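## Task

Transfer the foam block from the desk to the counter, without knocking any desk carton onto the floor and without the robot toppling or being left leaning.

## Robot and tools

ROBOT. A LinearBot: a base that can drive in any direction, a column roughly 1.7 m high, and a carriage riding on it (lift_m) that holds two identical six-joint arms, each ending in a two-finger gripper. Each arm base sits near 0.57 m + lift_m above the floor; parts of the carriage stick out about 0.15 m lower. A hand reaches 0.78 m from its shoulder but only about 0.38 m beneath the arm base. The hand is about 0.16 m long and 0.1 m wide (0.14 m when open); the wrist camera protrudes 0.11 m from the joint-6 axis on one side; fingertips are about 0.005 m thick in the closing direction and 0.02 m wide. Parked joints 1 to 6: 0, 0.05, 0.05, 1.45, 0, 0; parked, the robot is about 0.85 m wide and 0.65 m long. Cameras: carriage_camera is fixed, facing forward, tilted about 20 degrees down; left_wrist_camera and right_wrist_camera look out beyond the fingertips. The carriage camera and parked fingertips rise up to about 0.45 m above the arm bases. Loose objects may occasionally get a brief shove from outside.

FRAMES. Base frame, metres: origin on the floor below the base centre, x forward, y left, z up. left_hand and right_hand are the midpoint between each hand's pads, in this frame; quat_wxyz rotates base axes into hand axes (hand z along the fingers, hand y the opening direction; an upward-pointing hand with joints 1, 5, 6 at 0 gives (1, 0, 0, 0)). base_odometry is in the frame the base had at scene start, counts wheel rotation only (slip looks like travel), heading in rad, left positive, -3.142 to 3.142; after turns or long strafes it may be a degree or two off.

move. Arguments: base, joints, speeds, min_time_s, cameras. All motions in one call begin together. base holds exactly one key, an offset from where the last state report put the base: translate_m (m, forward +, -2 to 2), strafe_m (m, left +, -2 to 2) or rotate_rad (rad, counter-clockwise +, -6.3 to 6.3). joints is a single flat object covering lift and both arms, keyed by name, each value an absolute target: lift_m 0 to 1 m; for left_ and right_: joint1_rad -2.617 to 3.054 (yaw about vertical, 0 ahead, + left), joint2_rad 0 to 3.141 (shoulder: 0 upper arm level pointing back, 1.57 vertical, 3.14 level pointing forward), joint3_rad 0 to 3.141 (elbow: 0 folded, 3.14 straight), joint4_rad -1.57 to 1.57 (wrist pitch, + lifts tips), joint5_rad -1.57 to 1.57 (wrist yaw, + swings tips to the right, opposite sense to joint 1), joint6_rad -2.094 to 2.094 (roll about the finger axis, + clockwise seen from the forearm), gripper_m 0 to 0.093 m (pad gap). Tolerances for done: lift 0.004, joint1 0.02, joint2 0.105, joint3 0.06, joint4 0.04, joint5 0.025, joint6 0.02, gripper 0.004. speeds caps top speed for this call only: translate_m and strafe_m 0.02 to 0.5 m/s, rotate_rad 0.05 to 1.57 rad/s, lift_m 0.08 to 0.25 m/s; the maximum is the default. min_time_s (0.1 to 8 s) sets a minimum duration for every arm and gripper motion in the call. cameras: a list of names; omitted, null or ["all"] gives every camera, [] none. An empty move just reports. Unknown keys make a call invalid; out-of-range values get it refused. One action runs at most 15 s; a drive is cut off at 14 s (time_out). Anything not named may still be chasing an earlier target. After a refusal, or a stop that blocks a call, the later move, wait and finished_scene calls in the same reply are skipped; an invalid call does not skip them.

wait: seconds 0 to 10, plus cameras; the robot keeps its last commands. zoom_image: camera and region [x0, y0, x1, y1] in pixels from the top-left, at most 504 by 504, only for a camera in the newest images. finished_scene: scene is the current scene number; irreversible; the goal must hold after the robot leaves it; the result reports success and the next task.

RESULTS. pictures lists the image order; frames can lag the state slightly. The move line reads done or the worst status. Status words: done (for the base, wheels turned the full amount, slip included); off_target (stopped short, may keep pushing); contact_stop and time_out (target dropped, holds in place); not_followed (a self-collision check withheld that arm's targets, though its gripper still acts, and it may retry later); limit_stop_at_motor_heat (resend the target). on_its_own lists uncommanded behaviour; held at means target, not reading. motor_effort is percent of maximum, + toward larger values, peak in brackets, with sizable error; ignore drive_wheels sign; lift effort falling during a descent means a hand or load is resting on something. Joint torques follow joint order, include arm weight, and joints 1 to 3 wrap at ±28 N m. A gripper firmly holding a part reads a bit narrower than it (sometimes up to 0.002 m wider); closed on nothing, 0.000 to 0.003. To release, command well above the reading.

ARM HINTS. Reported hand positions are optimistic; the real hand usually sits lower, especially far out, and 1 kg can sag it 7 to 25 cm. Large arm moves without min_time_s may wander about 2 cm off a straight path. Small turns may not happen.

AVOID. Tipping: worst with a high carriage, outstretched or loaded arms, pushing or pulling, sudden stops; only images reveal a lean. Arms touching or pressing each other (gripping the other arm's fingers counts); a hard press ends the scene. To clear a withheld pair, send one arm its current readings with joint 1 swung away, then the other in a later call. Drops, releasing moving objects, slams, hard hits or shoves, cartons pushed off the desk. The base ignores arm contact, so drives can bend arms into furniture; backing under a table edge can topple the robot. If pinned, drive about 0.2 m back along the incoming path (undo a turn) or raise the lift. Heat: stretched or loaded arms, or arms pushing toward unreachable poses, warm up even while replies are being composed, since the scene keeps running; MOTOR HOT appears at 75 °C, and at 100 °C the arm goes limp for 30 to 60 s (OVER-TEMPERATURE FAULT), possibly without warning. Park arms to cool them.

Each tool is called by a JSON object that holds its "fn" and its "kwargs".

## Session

{"fn": "move", "kwargs": {"cameras": ["carriage_camera"]}}

Scene clock: 0.00 s.
Joint torques (N m): no reading
base_odometry: x=+0.000 y=+0.000 heading=+0.000
base_status: not commanded
joint_positions: lift_m=+0.300 left_joint1_rad=-0.005 left_joint2_rad=+0.047 left_joint3_rad=+0.038 left_joint4_rad=+1.447 left_joint5_rad=-0.039 left_joint6_rad=-0.008 left_gripper_m=+0.09396 right_joint1_rad=+0.004 right_joint2_rad=+0.041 right_joint3_rad=+0.059 right_joint4_rad=+1.485 right_joint5_rad=-0.003 right_joint6_rad=+0.011 right_gripper_m=+0.09396
joint_status: not commanded
motor_effort: lift_m=+30 drive_wheels=-2
left_hand: x=+0.2672 y=+0.3155 z=+1.2819 quat_wxyz=(+0.998, -0.020, +0.066, -0.006) (m; base frame)
right_hand: x=+0.2494 y=-0.3084 z=+1.2885 quat_wxyz=(+0.999, -0.001, +0.034, +0.008) (m; base frame)
pictures: carriage_camera
Images, in order (width x height): carriage_camera 504x504.

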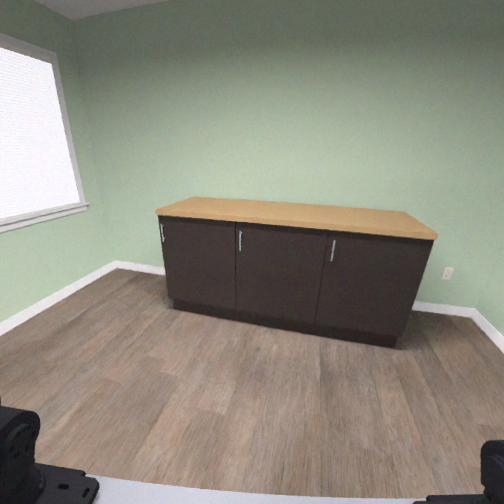

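{"fn": "move", "kwargs": {"base": {"rotate_rad": 3.14}, "joints": {"lift_m": 0.8}, "cameras": ["carriage_camera"]}}

{"fn": "zoom_image", "kwargs": {"camera": "carriage_camera", "region": [0, 150, 504, 450]}}

Scene clock: 8.03 s.
Joint torques (N m): left_arm=[0.75 4.25 6 -0.18 -0.09 -0.04] | right_arm=[-0.06 4.48 6.98 -0.27 0 -0.12]
move: done
base_odometry: x=+0.000 y=+0.000 heading=+3.139
base_status: done
joint_positions: lift_m=+0.800 left_joint1_rad=-0.005 left_joint2_rad=+0.047 left_joint3_rad=+0.038 left_joint4_rad=+1.444 left_joint5_rad=-0.039 left_joint6_rad=-0.008 left_gripper_m=+0.09398 right_joint1_rad=+0.004 right_joint2_rad=+0.041 right_joint3_rad=+0.059 right_joint4_rad=+1.484 right_joint5_rad=-0.003 right_joint6_rad=+0.011 right_gripper_m=+0.09398
joint_status: all done
motor_effort: lift_m=+31(37) drive_wheels=+6(19)
left_hand: x=+0.2678 y=+0.3155 z=+1.7817 quat_wxyz=(+0.998, -0.020, +0.068, -0.006) (m; base frame)
right_hand: x=+0.2498 y=-0.3084 z=+1.7883 quat_wxyz=(+0.999, -0.001, +0.034, +0.008) (m; base frame)
pictures: carriage_camera
Images, in order (width x height): carriage_camera 504x504.

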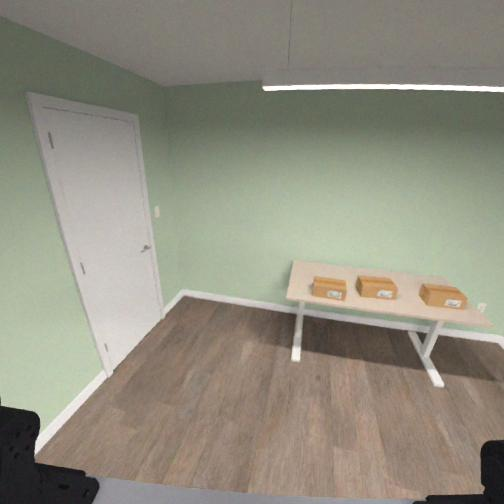

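Scaled by 1.000.

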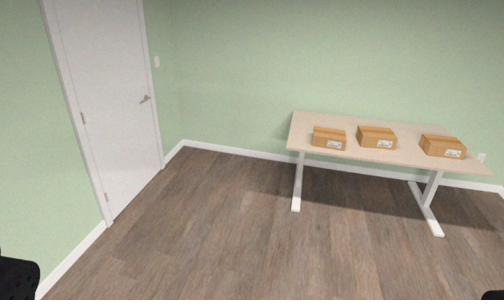

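{"fn": "move", "kwargs": {"base": {"rotate_rad": -0.266}, "cameras": []}}

{"fn": "move", "kwargs": {"base": {"translate_m": 0.95}, "cameras": []}}

{"fn": "move", "kwargs": {"base": {"strafe_m": -0.4}, "cameras": ["carriage_camera"]}}

{"fn": "zoom_image", "kwargs": {"camera": "carriage_camera", "region": [100, 200, 500, 504]}}

Scene clock: 23.00 s.
Joint torques (N m): left_arm=[0.64 4.26 6.04 -0.18 -0.09 -0.04] | right_arm=[-0.02 4.48 7.02 -0.27 0 -0.12]
move: done
base_odometry: x=+0.000 y=+0.000 heading=+2.874
base_status: done
joint_positions: lift_m=+0.800 left_joint1_rad=-0.005 left_joint2_rad=+0.047 left_joint3_rad=+0.038 left_joint4_rad=+1.445 left_joint5_rad=-0.039 left_joint6_rad=-0.008 left_gripper_m=+0.09398 right_joint1_rad=+0.004 right_joint2_rad=+0.041 right_joint3_rad=+0.059 right_joint4_rad=+1.484 right_joint5_rad=-0.003 right_joint6_rad=+0.011 right_gripper_m=+0.09398
joint_status: not commanded
motor_effort: lift_m=+31(31) drive_wheels=-9(16)
left_hand: x=+0.2677 y=+0.3155 z=+1.7817 quat_wxyz=(+0.998, -0.020, +0.067, -0.006) (m; base frame)
right_hand: x=+0.2498 y=-0.3084 z=+1.7883 quat_wxyz=(+0.999, -0.001, +0.034, +0.008) (m; base frame)
pictures: none
No camera images: "cameras" was empty.

Scene clock: 27.30 s.
Joint torques (N m): left_arm=[0.57 4.21 6.05 -0.17 -0.08 -0.05] | right_arm=[-0.02 4.45 6.99 -0.29 0.01 -0.12]
move: done
base_odometry: x=-0.917 y=+0.250 heading=+2.875
base_status: done
joint_positions: lift_m=+0.800 left_joint1_rad=-0.005 left_joint2_rad=+0.047 left_joint3_rad=+0.038 left_joint4_rad=+1.445 left_joint5_rad=-0.039 left_joint6_rad=-0.008 left_gripper_m=+0.09398 right_joint1_rad=+0.004 right_joint2_rad=+0.041 right_joint3_rad=+0.059 right_joint4_rad=+1.484 right_joint5_rad=-0.003 right_joint6_rad=+0.011 right_gripper_m=+0.09398
joint_status: not commanded
motor_effort: lift_m=+31(31) drive_wheels=-11(23)
left_hand: x=+0.2677 y=+0.3155 z=+1.7817 quat_wxyz=(+0.998, -0.020, +0.067, -0.006) (m; base frame)
right_hand: x=+0.2498 y=-0.3084 z=+1.7883 quat_wxyz=(+0.999, -0.001, +0.034, +0.008) (m; base frame)
pictures: none
No camera images: "cameras" was empty.

Scene clock: 30.23 s.
Joint torques (N m): left_arm=[0.73 4.22 6.02 -0.19 -0.09 -0.04] | right_arm=[-0.09 4.51 6.99 -0.26 -0.01 -0.11]
move: done
base_odometry: x=-0.812 y=+0.636 heading=+2.876
base_status: done
joint_positions: lift_m=+0.800 left_joint1_rad=-0.005 left_joint2_rad=+0.047 left_joint3_rad=+0.038 left_joint4_rad=+1.446 left_joint5_rad=-0.039 left_joint6_rad=-0.008 left_gripper_m=+0.09398 right_joint1_rad=+0.004 right_joint2_rad=+0.041 right_joint3_rad=+0.059 right_joint4_rad=+1.484 right_joint5_rad=-0.003 right_joint6_rad=+0.011 right_gripper_m=+0.09398
joint_status: not commanded
motor_effort: lift_m=+31(31) drive_wheels=+1(12)
left_hand: x=+0.2675 y=+0.3155 z=+1.7817 quat_wxyz=(+0.998, -0.020, +0.067, -0.005) (m; base frame)
right_hand: x=+0.2498 y=-0.3084 z=+1.7883 quat_wxyz=(+0.999, -0.001, +0.034, +0.008) (m; base frame)
pictures: carriage_camera
Images, in order (width x height): carriage_camera 504x504.

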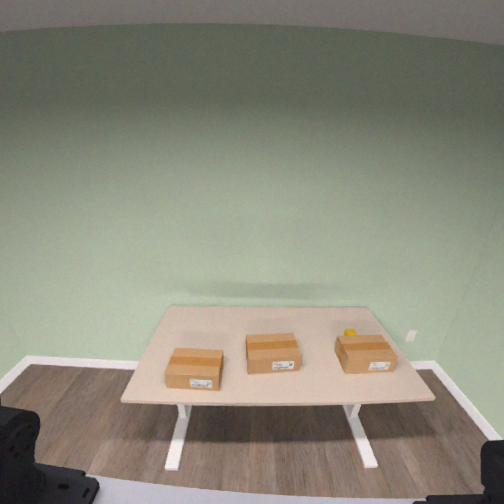

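Scaled by 1.260 from the camera's 504x504 image, which has a finer 720x720 frame.

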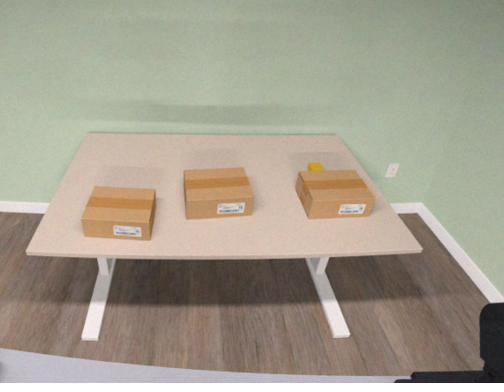

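{"fn": "move", "kwargs": {"base": {"strafe_m": -0.28}, "joints": {"lift_m": 0.5}, "cameras": []}}

{"fn": "move", "kwargs": {"base": {"translate_m": 0.5}, "speeds": {"translate_m": 0.3}, "joints": {"lift_m": 0.4, "right_joint2_rad": 2.5, "right_joint3_rad": 2.29, "right_joint4_rad": -1.05}, "min_time_s": 2, "cameras": ["carriage_camera", "right_wrist_camera"]}}

Scene clock: 56.13 s.
Joint torques (N m): left_arm=[0.35 4.26 6.01 -0.19 -0.09 -0.05] | right_arm=[-0.06 4.48 6.93 -0.27 -0.01 -0.11]
move: done
base_odometry: x=-0.738 y=+0.906 heading=+2.876
base_status: done
joint_positions: lift_m=+0.500 left_joint1_rad=-0.004 left_joint2_rad=+0.047 left_joint3_rad=+0.038 left_joint4_rad=+1.446 left_joint5_rad=-0.039 left_joint6_rad=-0.008 left_gripper_m=+0.09398 right_joint1_rad=+0.005 right_joint2_rad=+0.041 right_joint3_rad=+0.059 right_joint4_rad=+1.484 right_joint5_rad=-0.002 right_joint6_rad=+0.011 right_gripper_m=+0.09398
joint_status: all done
motor_effort: lift_m=+27(29) drive_wheels=-4(10)
left_hand: x=+0.2675 y=+0.3155 z=+1.4820 quat_wxyz=(+0.998, -0.020, +0.067, -0.005) (m; base frame)
right_hand: x=+0.2498 y=-0.3085 z=+1.4886 quat_wxyz=(+0.999, -0.001, +0.034, +0.008) (m; base frame)
pictures: none
No camera images: "cameras" was empty.

Scene clock: 59.30 s.
Joint torques (N m): left_arm=[0.54 4.26 6.04 -0.21 -0.09 -0.05] | right_arm=[-0.06 -14.67 10.58 0.87 0.01 -0.11]
move: done
base_odometry: x=-1.221 y=+1.038 heading=+2.875
base_status: done
joint_positions: lift_m=+0.400 left_joint1_rad=-0.004 left_joint2_rad=+0.047 left_joint3_rad=+0.038 left_joint4_rad=+1.446 left_joint5_rad=-0.039 left_joint6_rad=-0.008 left_gripper_m=+0.09398 right_joint1_rad=+0.005 right_joint2_rad=+2.500 right_joint3_rad=+2.264 right_joint4_rad=-1.034 right_joint5_rad=-0.002 right_joint6_rad=+0.011 right_gripper_m=+0.09398
joint_status: all done
motor_effort: lift_m=+27(29) drive_wheels=-8(13)
left_hand: x=+0.2672 y=+0.3155 z=+1.3821 quat_wxyz=(+0.998, -0.020, +0.066, -0.005) (m; base frame)
right_hand: x=+0.7893 y=-0.3059 z=+0.9921 quat_wxyz=(+0.150, +0.003, +0.989, +0.002) (m; base frame)
pictures: carriage_camera, right_wrist_camera
Images, in order (width x height): carriage_camera 504x504, right_wrist_camera 504x504.

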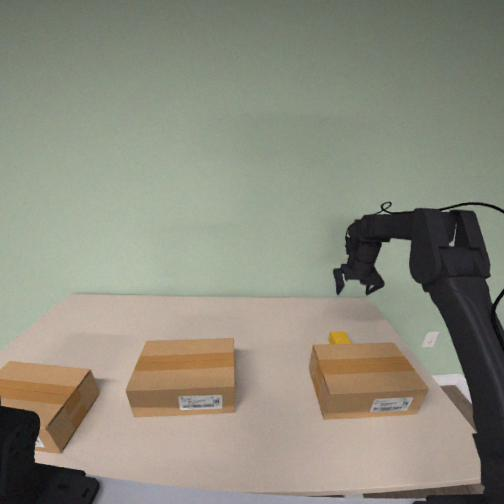

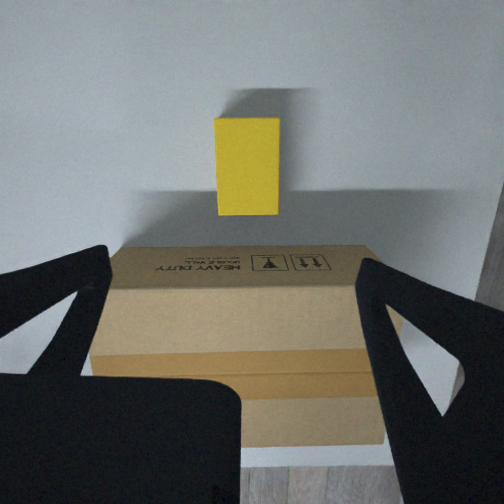

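{"fn": "move", "kwargs": {"joints": {"lift_m": 0.172}, "speeds": {"lift_m": 0.15}, "cameras": ["right_wrist_camera"]}}

Scene clock: 75.90 s.
Joint torques (N m): left_arm=[0.55 4.21 5.97 -0.25 -0.09 -0.04] | right_arm=[-0.06 -15.32 9.54 0.95 0.01 -0.13]
move: done
base_odometry: x=-1.221 y=+1.038 heading=+2.875
base_status: not commanded
joint_positions: lift_m=+0.172 left_joint1_rad=-0.004 left_joint2_rad=+0.047 left_joint3_rad=+0.038 left_joint4_rad=+1.446 left_joint5_rad=-0.039 left_joint6_rad=-0.008 left_gripper_m=+0.09398 right_joint1_rad=+0.005 right_joint2_rad=+2.506 right_joint3_rad=+2.274 right_joint4_rad=-1.041 right_joint5_rad=-0.002 right_joint6_rad=+0.011 right_gripper_m=+0.09398
joint_status: all done
motor_effort: lift_m=+27(29) drive_wheels=-8(9)
left_hand: x=+0.2672 y=+0.3155 z=+1.1541 quat_wxyz=(+0.998, -0.020, +0.066, -0.005) (m; base frame)
right_hand: x=+0.7895 y=-0.3059 z=+0.7637 quat_wxyz=(+0.148, +0.003, +0.989, +0.002) (m; base frame)
pictures: right_wrist_camera
Images, in order (width x height): right_wrist_camera 504x504.

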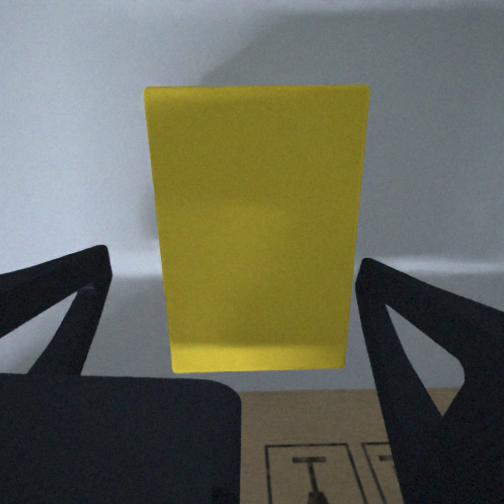

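{"fn": "move", "kwargs": {"joints": {"right_joint1_rad": -0.02}, "min_time_s": 0.5, "cameras": []}}

{"fn": "move", "kwargs": {"joints": {"right_gripper_m": 0.057}, "min_time_s": 1.0, "cameras": ["right_wrist_camera"]}}

Scene clock: 91.40 s.
Joint torques (N m): left_arm=[0.54 4.19 6.02 -0.21 -0.09 -0.04] | right_arm=[-0.47 -15.3 9.55 0.94 0.01 -0.12]
move: done
base_odometry: x=-1.221 y=+1.038 heading=+2.875
base_status: not commanded
joint_positions: lift_m=+0.172 left_joint1_rad=-0.004 left_joint2_rad=+0.047 left_joint3_rad=+0.038 left_joint4_rad=+1.446 left_joint5_rad=-0.039 left_joint6_rad=-0.008 left_gripper_m=+0.09398 right_joint1_rad=-0.015 right_joint2_rad=+2.506 right_joint3_rad=+2.274 right_joint4_rad=-1.041 right_joint5_rad=-0.002 right_joint6_rad=+0.011 right_gripper_m=+0.09398
joint_status: all done
motor_effort: lift_m=+27(28) drive_wheels=-6(9)
left_hand: x=+0.2672 y=+0.3155 z=+1.1541 quat_wxyz=(+0.998, -0.020, +0.066, -0.005) (m; base frame)
right_hand: x=+0.7895 y=-0.3169 z=+0.7637 quat_wxyz=(+0.148, +0.013, +0.989, +0.001) (m; base frame)
pictures: none
No camera images: "cameras" was empty.

Scene clock: 92.70 s.
Joint torques (N m): left_arm=[0.54 4.22 6.01 -0.2 -0.09 -0.04] | right_arm=[-0.47 -15.31 9.55 0.93 0.02 -0.12]
move: done
base_odometry: x=-1.221 y=+1.038 heading=+2.875
base_status: not commanded
joint_positions: lift_m=+0.172 left_joint1_rad=-0.004 left_joint2_rad=+0.047 left_joint3_rad=+0.038 left_joint4_rad=+1.446 left_joint5_rad=-0.039 left_joint6_rad=-0.008 left_gripper_m=+0.09398 right_joint1_rad=-0.015 right_joint2_rad=+2.506 right_joint3_rad=+2.274 right_joint4_rad=-1.041 right_joint5_rad=-0.002 right_joint6_rad=+0.011 right_gripper_m=+0.05776
joint_status: all done
motor_effort: lift_m=+28(28) drive_wheels=-6(9)
left_hand: x=+0.2672 y=+0.3155 z=+1.1541 quat_wxyz=(+0.998, -0.020, +0.066, -0.005) (m; base frame)
right_hand: x=+0.7895 y=-0.3169 z=+0.7637 quat_wxyz=(+0.148, +0.013, +0.989, +0.001) (m; base frame)
pictures: right_wrist_camera
Images, in order (width x height): right_wrist_camera 504x504.

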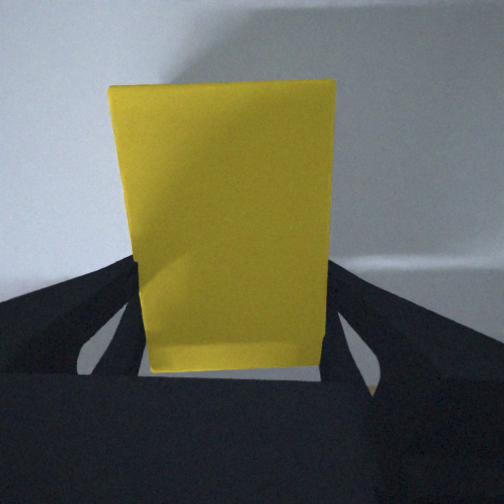

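{"fn": "move", "kwargs": {"joints": {"right_gripper_m": 0.050}, "min_time_s": 0.5, "cameras": []}}

{"fn": "move", "kwargs": {"joints": {"lift_m": 0.25}, "speeds": {"lift_m": 0.12}, "cameras": ["right_wrist_camera"]}}

Scene clock: 97.87 s.
Joint torques (N m): left_arm=[0.5 4.23 6.01 -0.21 -0.09 -0.06] | right_arm=[-0.47 -15.28 9.59 0.94 0.01 -0.12]
move: off_target
base_odometry: x=-1.221 y=+1.038 heading=+2.875
base_status: not commanded
joint_positions: lift_m=+0.172 left_joint1_rad=-0.004 left_joint2_rad=+0.047 left_joint3_rad=+0.038 left_joint4_rad=+1.446 left_joint5_rad=-0.039 left_joint6_rad=-0.008 left_gripper_m=+0.09398 right_joint1_rad=-0.015 right_joint2_rad=+2.506 right_joint3_rad=+2.274 right_joint4_rad=-1.041 right_joint5_rad=-0.002 right_joint6_rad=+0.011 right_gripper_m=+0.05762
joint_status: right_gripper_m off_target (ended at +0.05762, target +0.05000)
motor_effort: lift_m=+28(28) drive_wheels=-7(10)
left_hand: x=+0.2672 y=+0.3155 z=+1.1541 quat_wxyz=(+0.998, -0.020, +0.066, -0.005) (m; base frame)
right_hand: x=+0.7895 y=-0.3169 z=+0.7637 quat_wxyz=(+0.148, +0.013, +0.989, +0.001) (m; base frame)
pictures: none
No camera images: "cameras" was empty.

Scene clock: 98.93 s.
Joint torques (N m): left_arm=[0.44 4.21 6.02 -0.2 -0.09 -0.04] | right_arm=[-0.46 -15.62 9.43 0.96 0.02 -0.11]
move: done
base_odometry: x=-1.221 y=+1.038 heading=+2.875
base_status: not commanded
joint_positions: lift_m=+0.250 left_joint1_rad=-0.004 left_joint2_rad=+0.047 left_joint3_rad=+0.038 left_joint4_rad=+1.446 left_joint5_rad=-0.039 left_joint6_rad=-0.008 left_gripper_m=+0.09398 right_joint1_rad=-0.015 right_joint2_rad=+2.510 right_joint3_rad=+2.275 right_joint4_rad=-1.043 right_joint5_rad=-0.002 right_joint6_rad=+0.011 right_gripper_m=+0.05762
joint_status: all done
motor_effort: lift_m=+31(38) drive_wheels=+4(10)
left_hand: x=+0.2672 y=+0.3155 z=+1.2318 quat_wxyz=(+0.998, -0.020, +0.066, -0.005) (m; base frame)
right_hand: x=+0.7888 y=-0.3169 z=+0.8397 quat_wxyz=(+0.146, +0.013, +0.989, +0.001) (m; base frame)
pictures: right_wrist_camera
Images, in order (width x height): right_wrist_camera 504x504.

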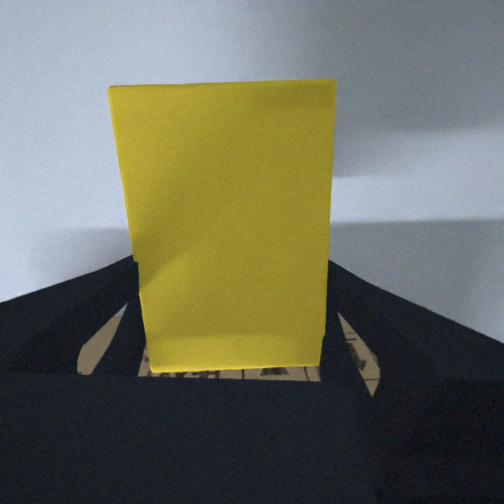

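{"fn": "move", "kwargs": {"joints": {"lift_m": 0.42}, "cameras": []}}

{"fn": "move", "kwargs": {"joints": {"right_joint1_rad": 0.0, "right_joint2_rad": 1.25, "right_joint3_rad": 1.25, "right_joint4_rad": -1.5}, "base": {"translate_m": -0.42}, "min_time_s": 1.5, "cameras": ["carriage_camera"]}}

{"fn": "move", "kwargs": {"base": {"rotate_rad": 3.14}, "cameras": []}}

{"fn": "move", "kwargs": {"base": {"translate_m": 1.5}, "cameras": ["carriage_camera", "right_wrist_camera"]}}

Scene clock: 127.00 s.
Joint torques (N m): left_arm=[0.49 4.22 6.06 -0.2 -0.08 -0.04] | right_arm=[-0.47 -15.82 9.28 0.98 0.01 -0.12]
move: done
base_odometry: x=-1.221 y=+1.038 heading=+2.875
base_status: not commanded
joint_positions: lift_m=+0.420 left_joint1_rad=-0.004 left_joint2_rad=+0.047 left_joint3_rad=+0.038 left_joint4_rad=+1.446 left_joint5_rad=-0.039 left_joint6_rad=-0.008 left_gripper_m=+0.09398 right_joint1_rad=-0.015 right_joint2_rad=+2.511 right_joint3_rad=+2.276 right_joint4_rad=-1.045 right_joint5_rad=-0.002 right_joint6_rad=+0.011 right_gripper_m=+0.05762
joint_status: all done
motor_effort: lift_m=+31(38) drive_wheels=+3(8)
left_hand: x=+0.2672 y=+0.3155 z=+1.4018 quat_wxyz=(+0.998, -0.020, +0.066, -0.005) (m; base frame)
right_hand: x=+0.7886 y=-0.3169 z=+1.0091 quat_wxyz=(+0.145, +0.013, +0.989, +0.001) (m; base frame)
pictures: none
No camera images: "cameras" was empty.

Scene clock: 129.90 s.
Joint torques (N m): left_arm=[0.55 4.19 5.94 -0.21 -0.07 -0.05] | right_arm=[0.69 -4.03 6.72 0.44 0.01 -0.12]
move: done
base_odometry: x=-0.815 y=+0.928 heading=+2.875
base_status: done
joint_positions: lift_m=+0.420 left_joint1_rad=-0.005 left_joint2_rad=+0.047 left_joint3_rad=+0.038 left_joint4_rad=+1.446 left_joint5_rad=-0.039 left_joint6_rad=-0.008 left_gripper_m=+0.09398 right_joint1_rad=-0.009 right_joint2_rad=+1.256 right_joint3_rad=+1.255 right_joint4_rad=-1.489 right_joint5_rad=-0.002 right_joint6_rad=+0.011 right_gripper_m=+0.05761
joint_status: all done
motor_effort: lift_m=+31(31) drive_wheels=-3(14)
left_hand: x=+0.2673 y=+0.3156 z=+1.4018 quat_wxyz=(+0.998, -0.020, +0.067, -0.005) (m; base frame)
right_hand: x=+0.4359 y=-0.3104 z=+1.1534 quat_wxyz=(+0.040, +0.010, +0.999, +0.001) (m; base frame)
pictures: carriage_camera
Images, in order (width x height): carriage_camera 504x504.

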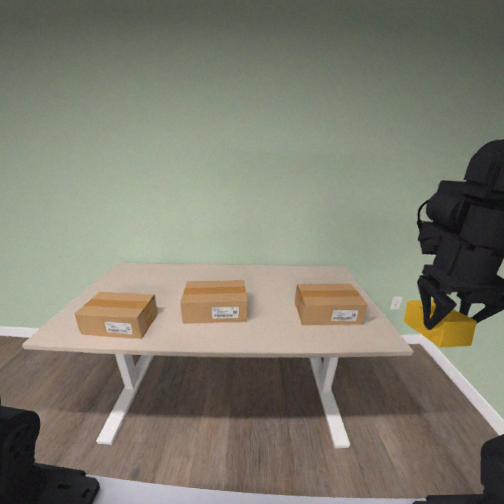

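Scene clock: 134.17 s.
Joint torques (N m): left_arm=[0.61 4.25 5.98 -0.18 -0.08 -0.05] | right_arm=[0.65 -4.03 6.75 0.47 0 -0.12]
move: done
base_odometry: x=-0.816 y=+0.927 heading=-0.268
base_status: done
joint_positions: lift_m=+0.420 left_joint1_rad=-0.005 left_joint2_rad=+0.047 left_joint3_rad=+0.038 left_joint4_rad=+1.444 left_joint5_rad=-0.039 left_joint6_rad=-0.008 left_gripper_m=+0.09400 right_joint1_rad=-0.007 right_joint2_rad=+1.256 right_joint3_rad=+1.255 right_joint4_rad=-1.490 right_joint5_rad=-0.002 right_joint6_rad=+0.011 right_gripper_m=+0.05745
joint_status: not commanded
motor_effort: lift_m=+30(31) drive_wheels=+6(17)
left_hand: x=+0.2676 y=+0.3156 z=+1.4017 quat_wxyz=(+0.998, -0.020, +0.067, -0.005) (m; base frame)
right_hand: x=+0.4356 y=-0.3101 z=+1.1534 quat_wxyz=(+0.039, +0.009, +0.999, +0.001) (m; base frame)
pictures: none
No camera images: "cameras" was empty.

Scene clock: 139.47 s.
Joint torques (N m): left_arm=[0.57 4.31 5.9 -0.19 -0.08 -0.05] | right_arm=[0.59 -3.96 6.75 0.47 0.01 -0.11]
move: done
base_odometry: x=+0.631 y=+0.533 heading=-0.267
base_status: done
joint_positions: lift_m=+0.420 left_joint1_rad=-0.005 left_joint2_rad=+0.047 left_joint3_rad=+0.038 left_joint4_rad=+1.444 left_joint5_rad=-0.039 left_joint6_rad=-0.008 left_gripper_m=+0.09400 right_joint1_rad=-0.007 right_joint2_rad=+1.256 right_joint3_rad=+1.255 right_joint4_rad=-1.492 right_joint5_rad=-0.002 right_joint6_rad=+0.011 right_gripper_m=+0.05745
joint_status: not commanded
motor_effort: lift_m=+30(31) drive_wheels=-11(23)
left_hand: x=+0.2676 y=+0.3156 z=+1.4017 quat_wxyz=(+0.998, -0.020, +0.067, -0.005) (m; base frame)
right_hand: x=+0.4351 y=-0.3101 z=+1.1535 quat_wxyz=(+0.039, +0.009, +0.999, +0.001) (m; base frame)
pictures: carriage_camera, right_wrist_camera
Images, in order (width x height): carriage_camera 504x504, right_wrist_camera 504x504.

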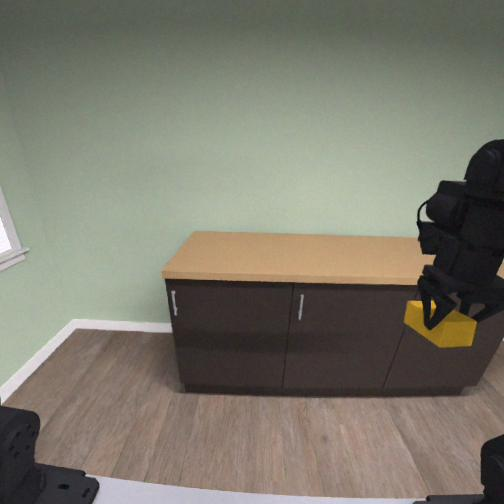

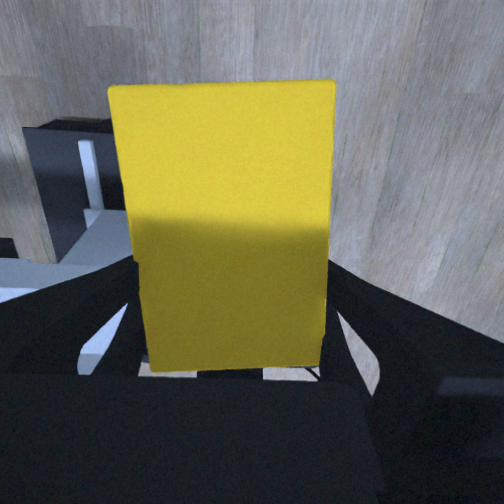

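{"fn": "move", "kwargs": {"base": {"translate_m": 0.62}, "speeds": {"translate_m": 0.3}, "joints": {"right_joint2_rad": 2.0, "right_joint3_rad": 1.805, "right_joint4_rad": -1.05}, "min_time_s": 2, "cameras": ["carriage_camera", "right_wrist_camera"]}}

Scene clock: 157.67 s.
Joint torques (N m): left_arm=[0.55 4.23 6.12 -0.22 -0.08 -0.04] | right_arm=[0.61 -10.5 10.66 1.23 0 -0.11]
move: done
base_odometry: x=+1.230 y=+0.370 heading=-0.266
base_status: done
joint_positions: lift_m=+0.420 left_joint1_rad=-0.005 left_joint2_rad=+0.047 left_joint3_rad=+0.038 left_joint4_rad=+1.446 left_joint5_rad=-0.039 left_joint6_rad=-0.008 left_gripper_m=+0.09400 right_joint1_rad=-0.007 right_joint2_rad=+1.995 right_joint3_rad=+1.777 right_joint4_rad=-1.069 right_joint5_rad=-0.002 right_joint6_rad=+0.011 right_gripper_m=+0.05745
joint_status: all done
motor_effort: lift_m=+31(31) drive_wheels=-10(18)
left_hand: x=+0.2672 y=+0.3156 z=+1.4018 quat_wxyz=(+0.998, -0.020, +0.066, -0.005) (m; base frame)
right_hand: x=+0.6826 y=-0.3120 z=+1.0980 quat_wxyz=(+0.142, +0.009, +0.990, +0.001) (m; base frame)
pictures: carriage_camera, right_wrist_camera
Images, in order (width x height): carriage_camera 504x504, right_wrist_camera 504x504.

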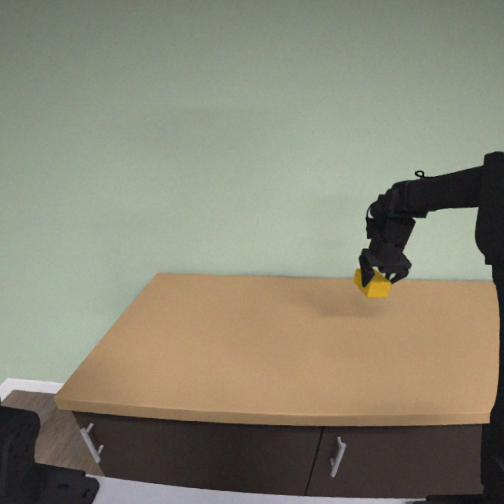

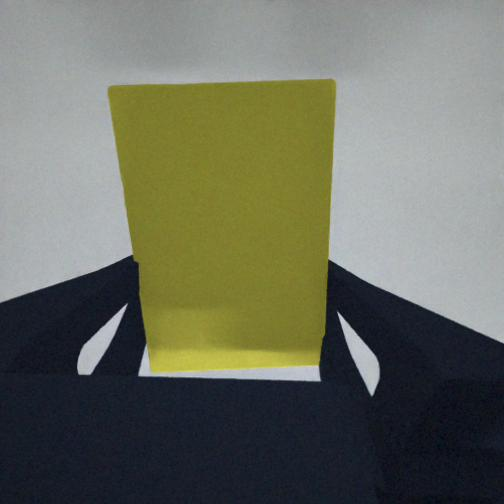

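{"fn": "move", "kwargs": {"joints": {"lift_m": 0.295}, "speeds": {"lift_m": 0.15}, "cameras": ["carriage_camera"]}}

{"fn": "move", "kwargs": {"joints": {"lift_m": 0.275}, "speeds": {"lift_m": 0.08}, "cameras": ["carriage_camera"]}}

Scene clock: 165.30 s.
Joint torques (N m): left_arm=[0.57 4.34 6.02 -0.18 -0.07 -0.04] | right_arm=[0.62 -11.45 9.72 1.18 0 -0.12]
move: done
base_odometry: x=+1.230 y=+0.370 heading=-0.266
base_status: not commanded
joint_positions: lift_m=+0.295 left_joint1_rad=-0.005 left_joint2_rad=+0.047 left_joint3_rad=+0.038 left_joint4_rad=+1.446 left_joint5_rad=-0.039 left_joint6_rad=-0.008 left_gripper_m=+0.09400 right_joint1_rad=-0.007 right_joint2_rad=+2.005 right_joint3_rad=+1.787 right_joint4_rad=-1.066 right_joint5_rad=-0.002 right_joint6_rad=+0.011 right_gripper_m=+0.05745
joint_status: all done
motor_effort: lift_m=+28(29) drive_wheels=-9(12)
left_hand: x=+0.2672 y=+0.3156 z=+1.2771 quat_wxyz=(+0.998, -0.020, +0.066, -0.005) (m; base frame)
right_hand: x=+0.6857 y=-0.3120 z=+0.9727 quat_wxyz=(+0.143, +0.009, +0.990, +0.001) (m; base frame)
pictures: carriage_camera
Images, in order (width x height): carriage_camera 504x504.

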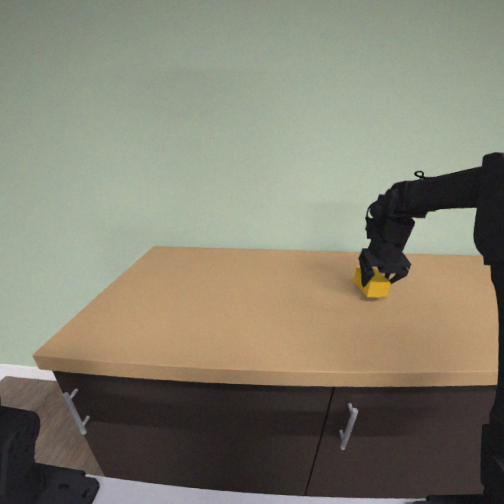

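Scene clock: 165.93 s.
Joint torques (N m): left_arm=[0.58 4.26 5.86 -0.21 -0.09 -0.05] | right_arm=[0.61 -11.58 9.48 1.19 0 -0.12]
move: done
base_odometry: x=+1.230 y=+0.370 heading=-0.266
base_status: not commanded
joint_positions: lift_m=+0.275 left_joint1_rad=-0.005 left_joint2_rad=+0.047 left_joint3_rad=+0.038 left_joint4_rad=+1.446 left_joint5_rad=-0.039 left_joint6_rad=-0.008 left_gripper_m=+0.09400 right_joint1_rad=-0.007 right_joint2_rad=+2.006 right_joint3_rad=+1.788 right_joint4_rad=-1.064 right_joint5_rad=-0.002 right_joint6_rad=+0.011 right_gripper_m=+0.05745
joint_status: all done
motor_effort: lift_m=+28(29) drive_wheels=-11(11)
left_hand: x=+0.2672 y=+0.3156 z=+1.2570 quat_wxyz=(+0.998, -0.020, +0.066, -0.005) (m; base frame)
right_hand: x=+0.6862 y=-0.3120 z=+0.9527 quat_wxyz=(+0.144, +0.009, +0.990, +0.001) (m; base frame)
pictures: carriage_camera
Images, in order (width x height): carriage_camera 504x504.

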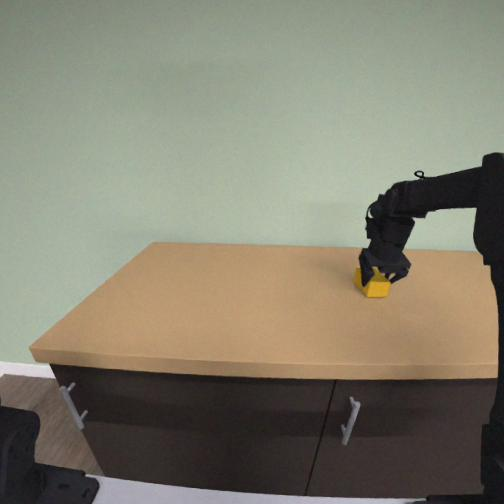

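{"fn": "move", "kwargs": {"joints": {"lift_m": 0.262}, "speeds": {"lift_m": 0.08}, "cameras": []}}

{"fn": "move", "kwargs": {"joints": {"lift_m": 0.25}, "speeds": {"lift_m": 0.08}, "cameras": ["right_wrist_camera"]}}

Scene clock: 170.17 s.
Joint torques (N m): left_arm=[0.53 4.25 5.96 -0.21 -0.08 -0.05] | right_arm=[0.57 -10.74 8.27 1.22 0.01 -0.12]
move: done
base_odometry: x=+1.230 y=+0.370 heading=-0.266
base_status: not commanded
joint_positions: lift_m=+0.262 left_joint1_rad=-0.005 left_joint2_rad=+0.047 left_joint3_rad=+0.038 left_joint4_rad=+1.446 left_joint5_rad=-0.039 left_joint6_rad=-0.008 left_gripper_m=+0.09400 right_joint1_rad=-0.007 right_joint2_rad=+1.998 right_joint3_rad=+1.801 right_joint4_rad=-1.063 right_joint5_rad=-0.002 right_joint6_rad=+0.011 right_gripper_m=+0.05745
joint_status: all done
motor_effort: lift_m=+26(28) drive_wheels=+8(10)
left_hand: x=+0.2672 y=+0.3156 z=+1.2442 quat_wxyz=(+0.998, -0.020, +0.066, -0.005) (m; base frame)
right_hand: x=+0.6895 y=-0.3120 z=+0.9477 quat_wxyz=(+0.155, +0.009, +0.988, +0.001) (m; base frame)
pictures: none
No camera images: "cameras" was empty.

Scene clock: 170.70 s.
Joint torques (N m): left_arm=[0.57 4.3 5.98 -0.21 -0.09 -0.05] | right_arm=[0.58 -8.54 7.31 1.36 0.01 -0.11]
move: done
base_odometry: x=+1.230 y=+0.370 heading=-0.266
base_status: not commanded
joint_positions: lift_m=+0.250 left_joint1_rad=-0.005 left_joint2_rad=+0.047 left_joint3_rad=+0.038 left_joint4_rad=+1.446 left_joint5_rad=-0.039 left_joint6_rad=-0.008 left_gripper_m=+0.09400 right_joint1_rad=-0.007 right_joint2_rad=+1.977 right_joint3_rad=+1.811 right_joint4_rad=-1.070 right_joint5_rad=-0.002 right_joint6_rad=+0.011 right_gripper_m=+0.05745
joint_status: all done
motor_effort: lift_m=+26(27) drive_wheels=+7(9)
left_hand: x=+0.2672 y=+0.3156 z=+1.2322 quat_wxyz=(+0.998, -0.020, +0.066, -0.005) (m; base frame)
right_hand: x=+0.6894 y=-0.3120 z=+0.9473 quat_wxyz=(+0.167, +0.009, +0.986, +0.001) (m; base frame)
pictures: right_wrist_camera
Images, in order (width x height): right_wrist_camera 504x504.

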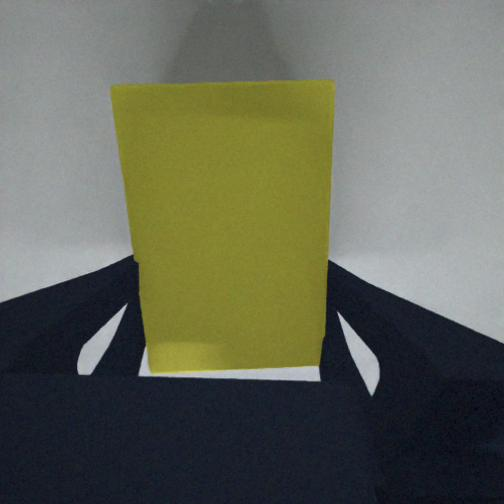

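{"fn": "move", "kwargs": {"joints": {"lift_m": 0.268}, "speeds": {"lift_m": 0.08}, "cameras": []}}

{"fn": "move", "kwargs": {"joints": {"right_gripper_m": 0.085}, "min_time_s": 1.0, "cameras": []}}

{"fn": "move", "kwargs": {"joints": {"lift_m": 0.42}, "speeds": {"lift_m": 0.15}, "cameras": ["carriage_camera", "right_wrist_camera"]}}

Scene clock: 176.80 s.
Joint torques (N m): left_arm=[0.57 4.26 5.81 -0.22 -0.08 -0.04] | right_arm=[0.59 -10.71 7.53 1.28 0.01 -0.11]
move: done
base_odometry: x=+1.230 y=+0.370 heading=-0.266
base_status: not commanded
joint_positions: lift_m=+0.268 left_joint1_rad=-0.005 left_joint2_rad=+0.047 left_joint3_rad=+0.038 left_joint4_rad=+1.446 left_joint5_rad=-0.039 left_joint6_rad=-0.008 left_gripper_m=+0.09400 right_joint1_rad=-0.007 right_joint2_rad=+1.998 right_joint3_rad=+1.809 right_joint4_rad=-1.068 right_joint5_rad=-0.002 right_joint6_rad=+0.011 right_gripper_m=+0.05745
joint_status: all done
motor_effort: lift_m=+31(37) drive_wheels=+7(11)
left_hand: x=+0.2672 y=+0.3156 z=+1.2497 quat_wxyz=(+0.998, -0.020, +0.066, -0.005) (m; base frame)
right_hand: x=+0.6899 y=-0.3120 z=+0.9553 quat_wxyz=(+0.156, +0.009, +0.988, +0.001) (m; base frame)
pictures: none
No camera images: "cameras" was empty.

Scene clock: 178.10 s.
Joint torques (N m): left_arm=[0.57 4.25 5.97 -0.23 -0.09 -0.04] | right_arm=[0.55 -10.74 7.47 1.28 -0.01 -0.11]
move: done
base_odometry: x=+1.230 y=+0.370 heading=-0.266
base_status: not commanded
joint_positions: lift_m=+0.268 left_joint1_rad=-0.005 left_joint2_rad=+0.047 left_joint3_rad=+0.038 left_joint4_rad=+1.446 left_joint5_rad=-0.039 left_joint6_rad=-0.008 left_gripper_m=+0.09400 right_joint1_rad=-0.007 right_joint2_rad=+1.998 right_joint3_rad=+1.809 right_joint4_rad=-1.068 right_joint5_rad=-0.002 right_joint6_rad=+0.011 right_gripper_m=+0.08494
joint_status: all done
motor_effort: lift_m=+31(32) drive_wheels=+8(9)
left_hand: x=+0.2672 y=+0.3156 z=+1.2497 quat_wxyz=(+0.998, -0.020, +0.066, -0.005) (m; base frame)
right_hand: x=+0.6899 y=-0.3120 z=+0.9553 quat_wxyz=(+0.156, +0.009, +0.988, +0.001) (m; base frame)
pictures: none
No camera images: "cameras" was empty.

Scene clock: 179.53 s.
Joint torques (N m): left_arm=[0.57 4.26 6.06 -0.21 -0.08 -0.05] | right_arm=[0.61 -11.37 7.98 1.23 0 -0.11]
move: done
base_odometry: x=+1.230 y=+0.370 heading=-0.266
base_status: not commanded
joint_positions: lift_m=+0.420 left_joint1_rad=-0.005 left_joint2_rad=+0.047 left_joint3_rad=+0.038 left_joint4_rad=+1.446 left_joint5_rad=-0.039 left_joint6_rad=-0.008 left_gripper_m=+0.09400 right_joint1_rad=-0.007 right_joint2_rad=+2.003 right_joint3_rad=+1.804 right_joint4_rad=-1.065 right_joint5_rad=-0.002 right_joint6_rad=+0.011 right_gripper_m=+0.08494
joint_status: all done
motor_effort: lift_m=+30(38) drive_wheels=+5(10)
left_hand: x=+0.2672 y=+0.3156 z=+1.4018 quat_wxyz=(+0.998, -0.020, +0.066, -0.005) (m; base frame)
right_hand: x=+0.6895 y=-0.3120 z=+1.1033 quat_wxyz=(+0.152, +0.009, +0.988, +0.001) (m; base frame)
pictures: carriage_camera, right_wrist_camera
Images, in order (width x height): carriage_camera 504x504, right_wrist_camera 504x504.

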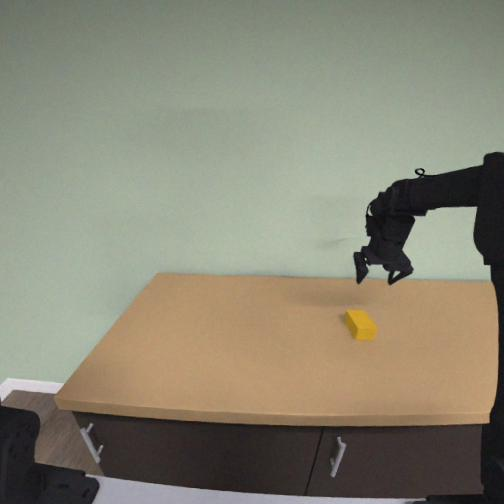

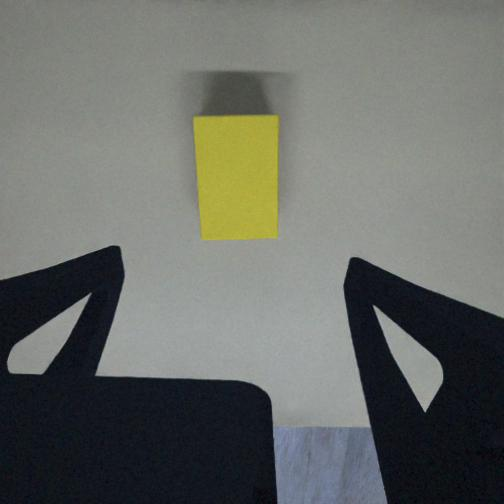

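Placed. Next scene.

{"fn": "finished_scene", "kwargs": {"scene": 2}}

The scene is finished: the task was done.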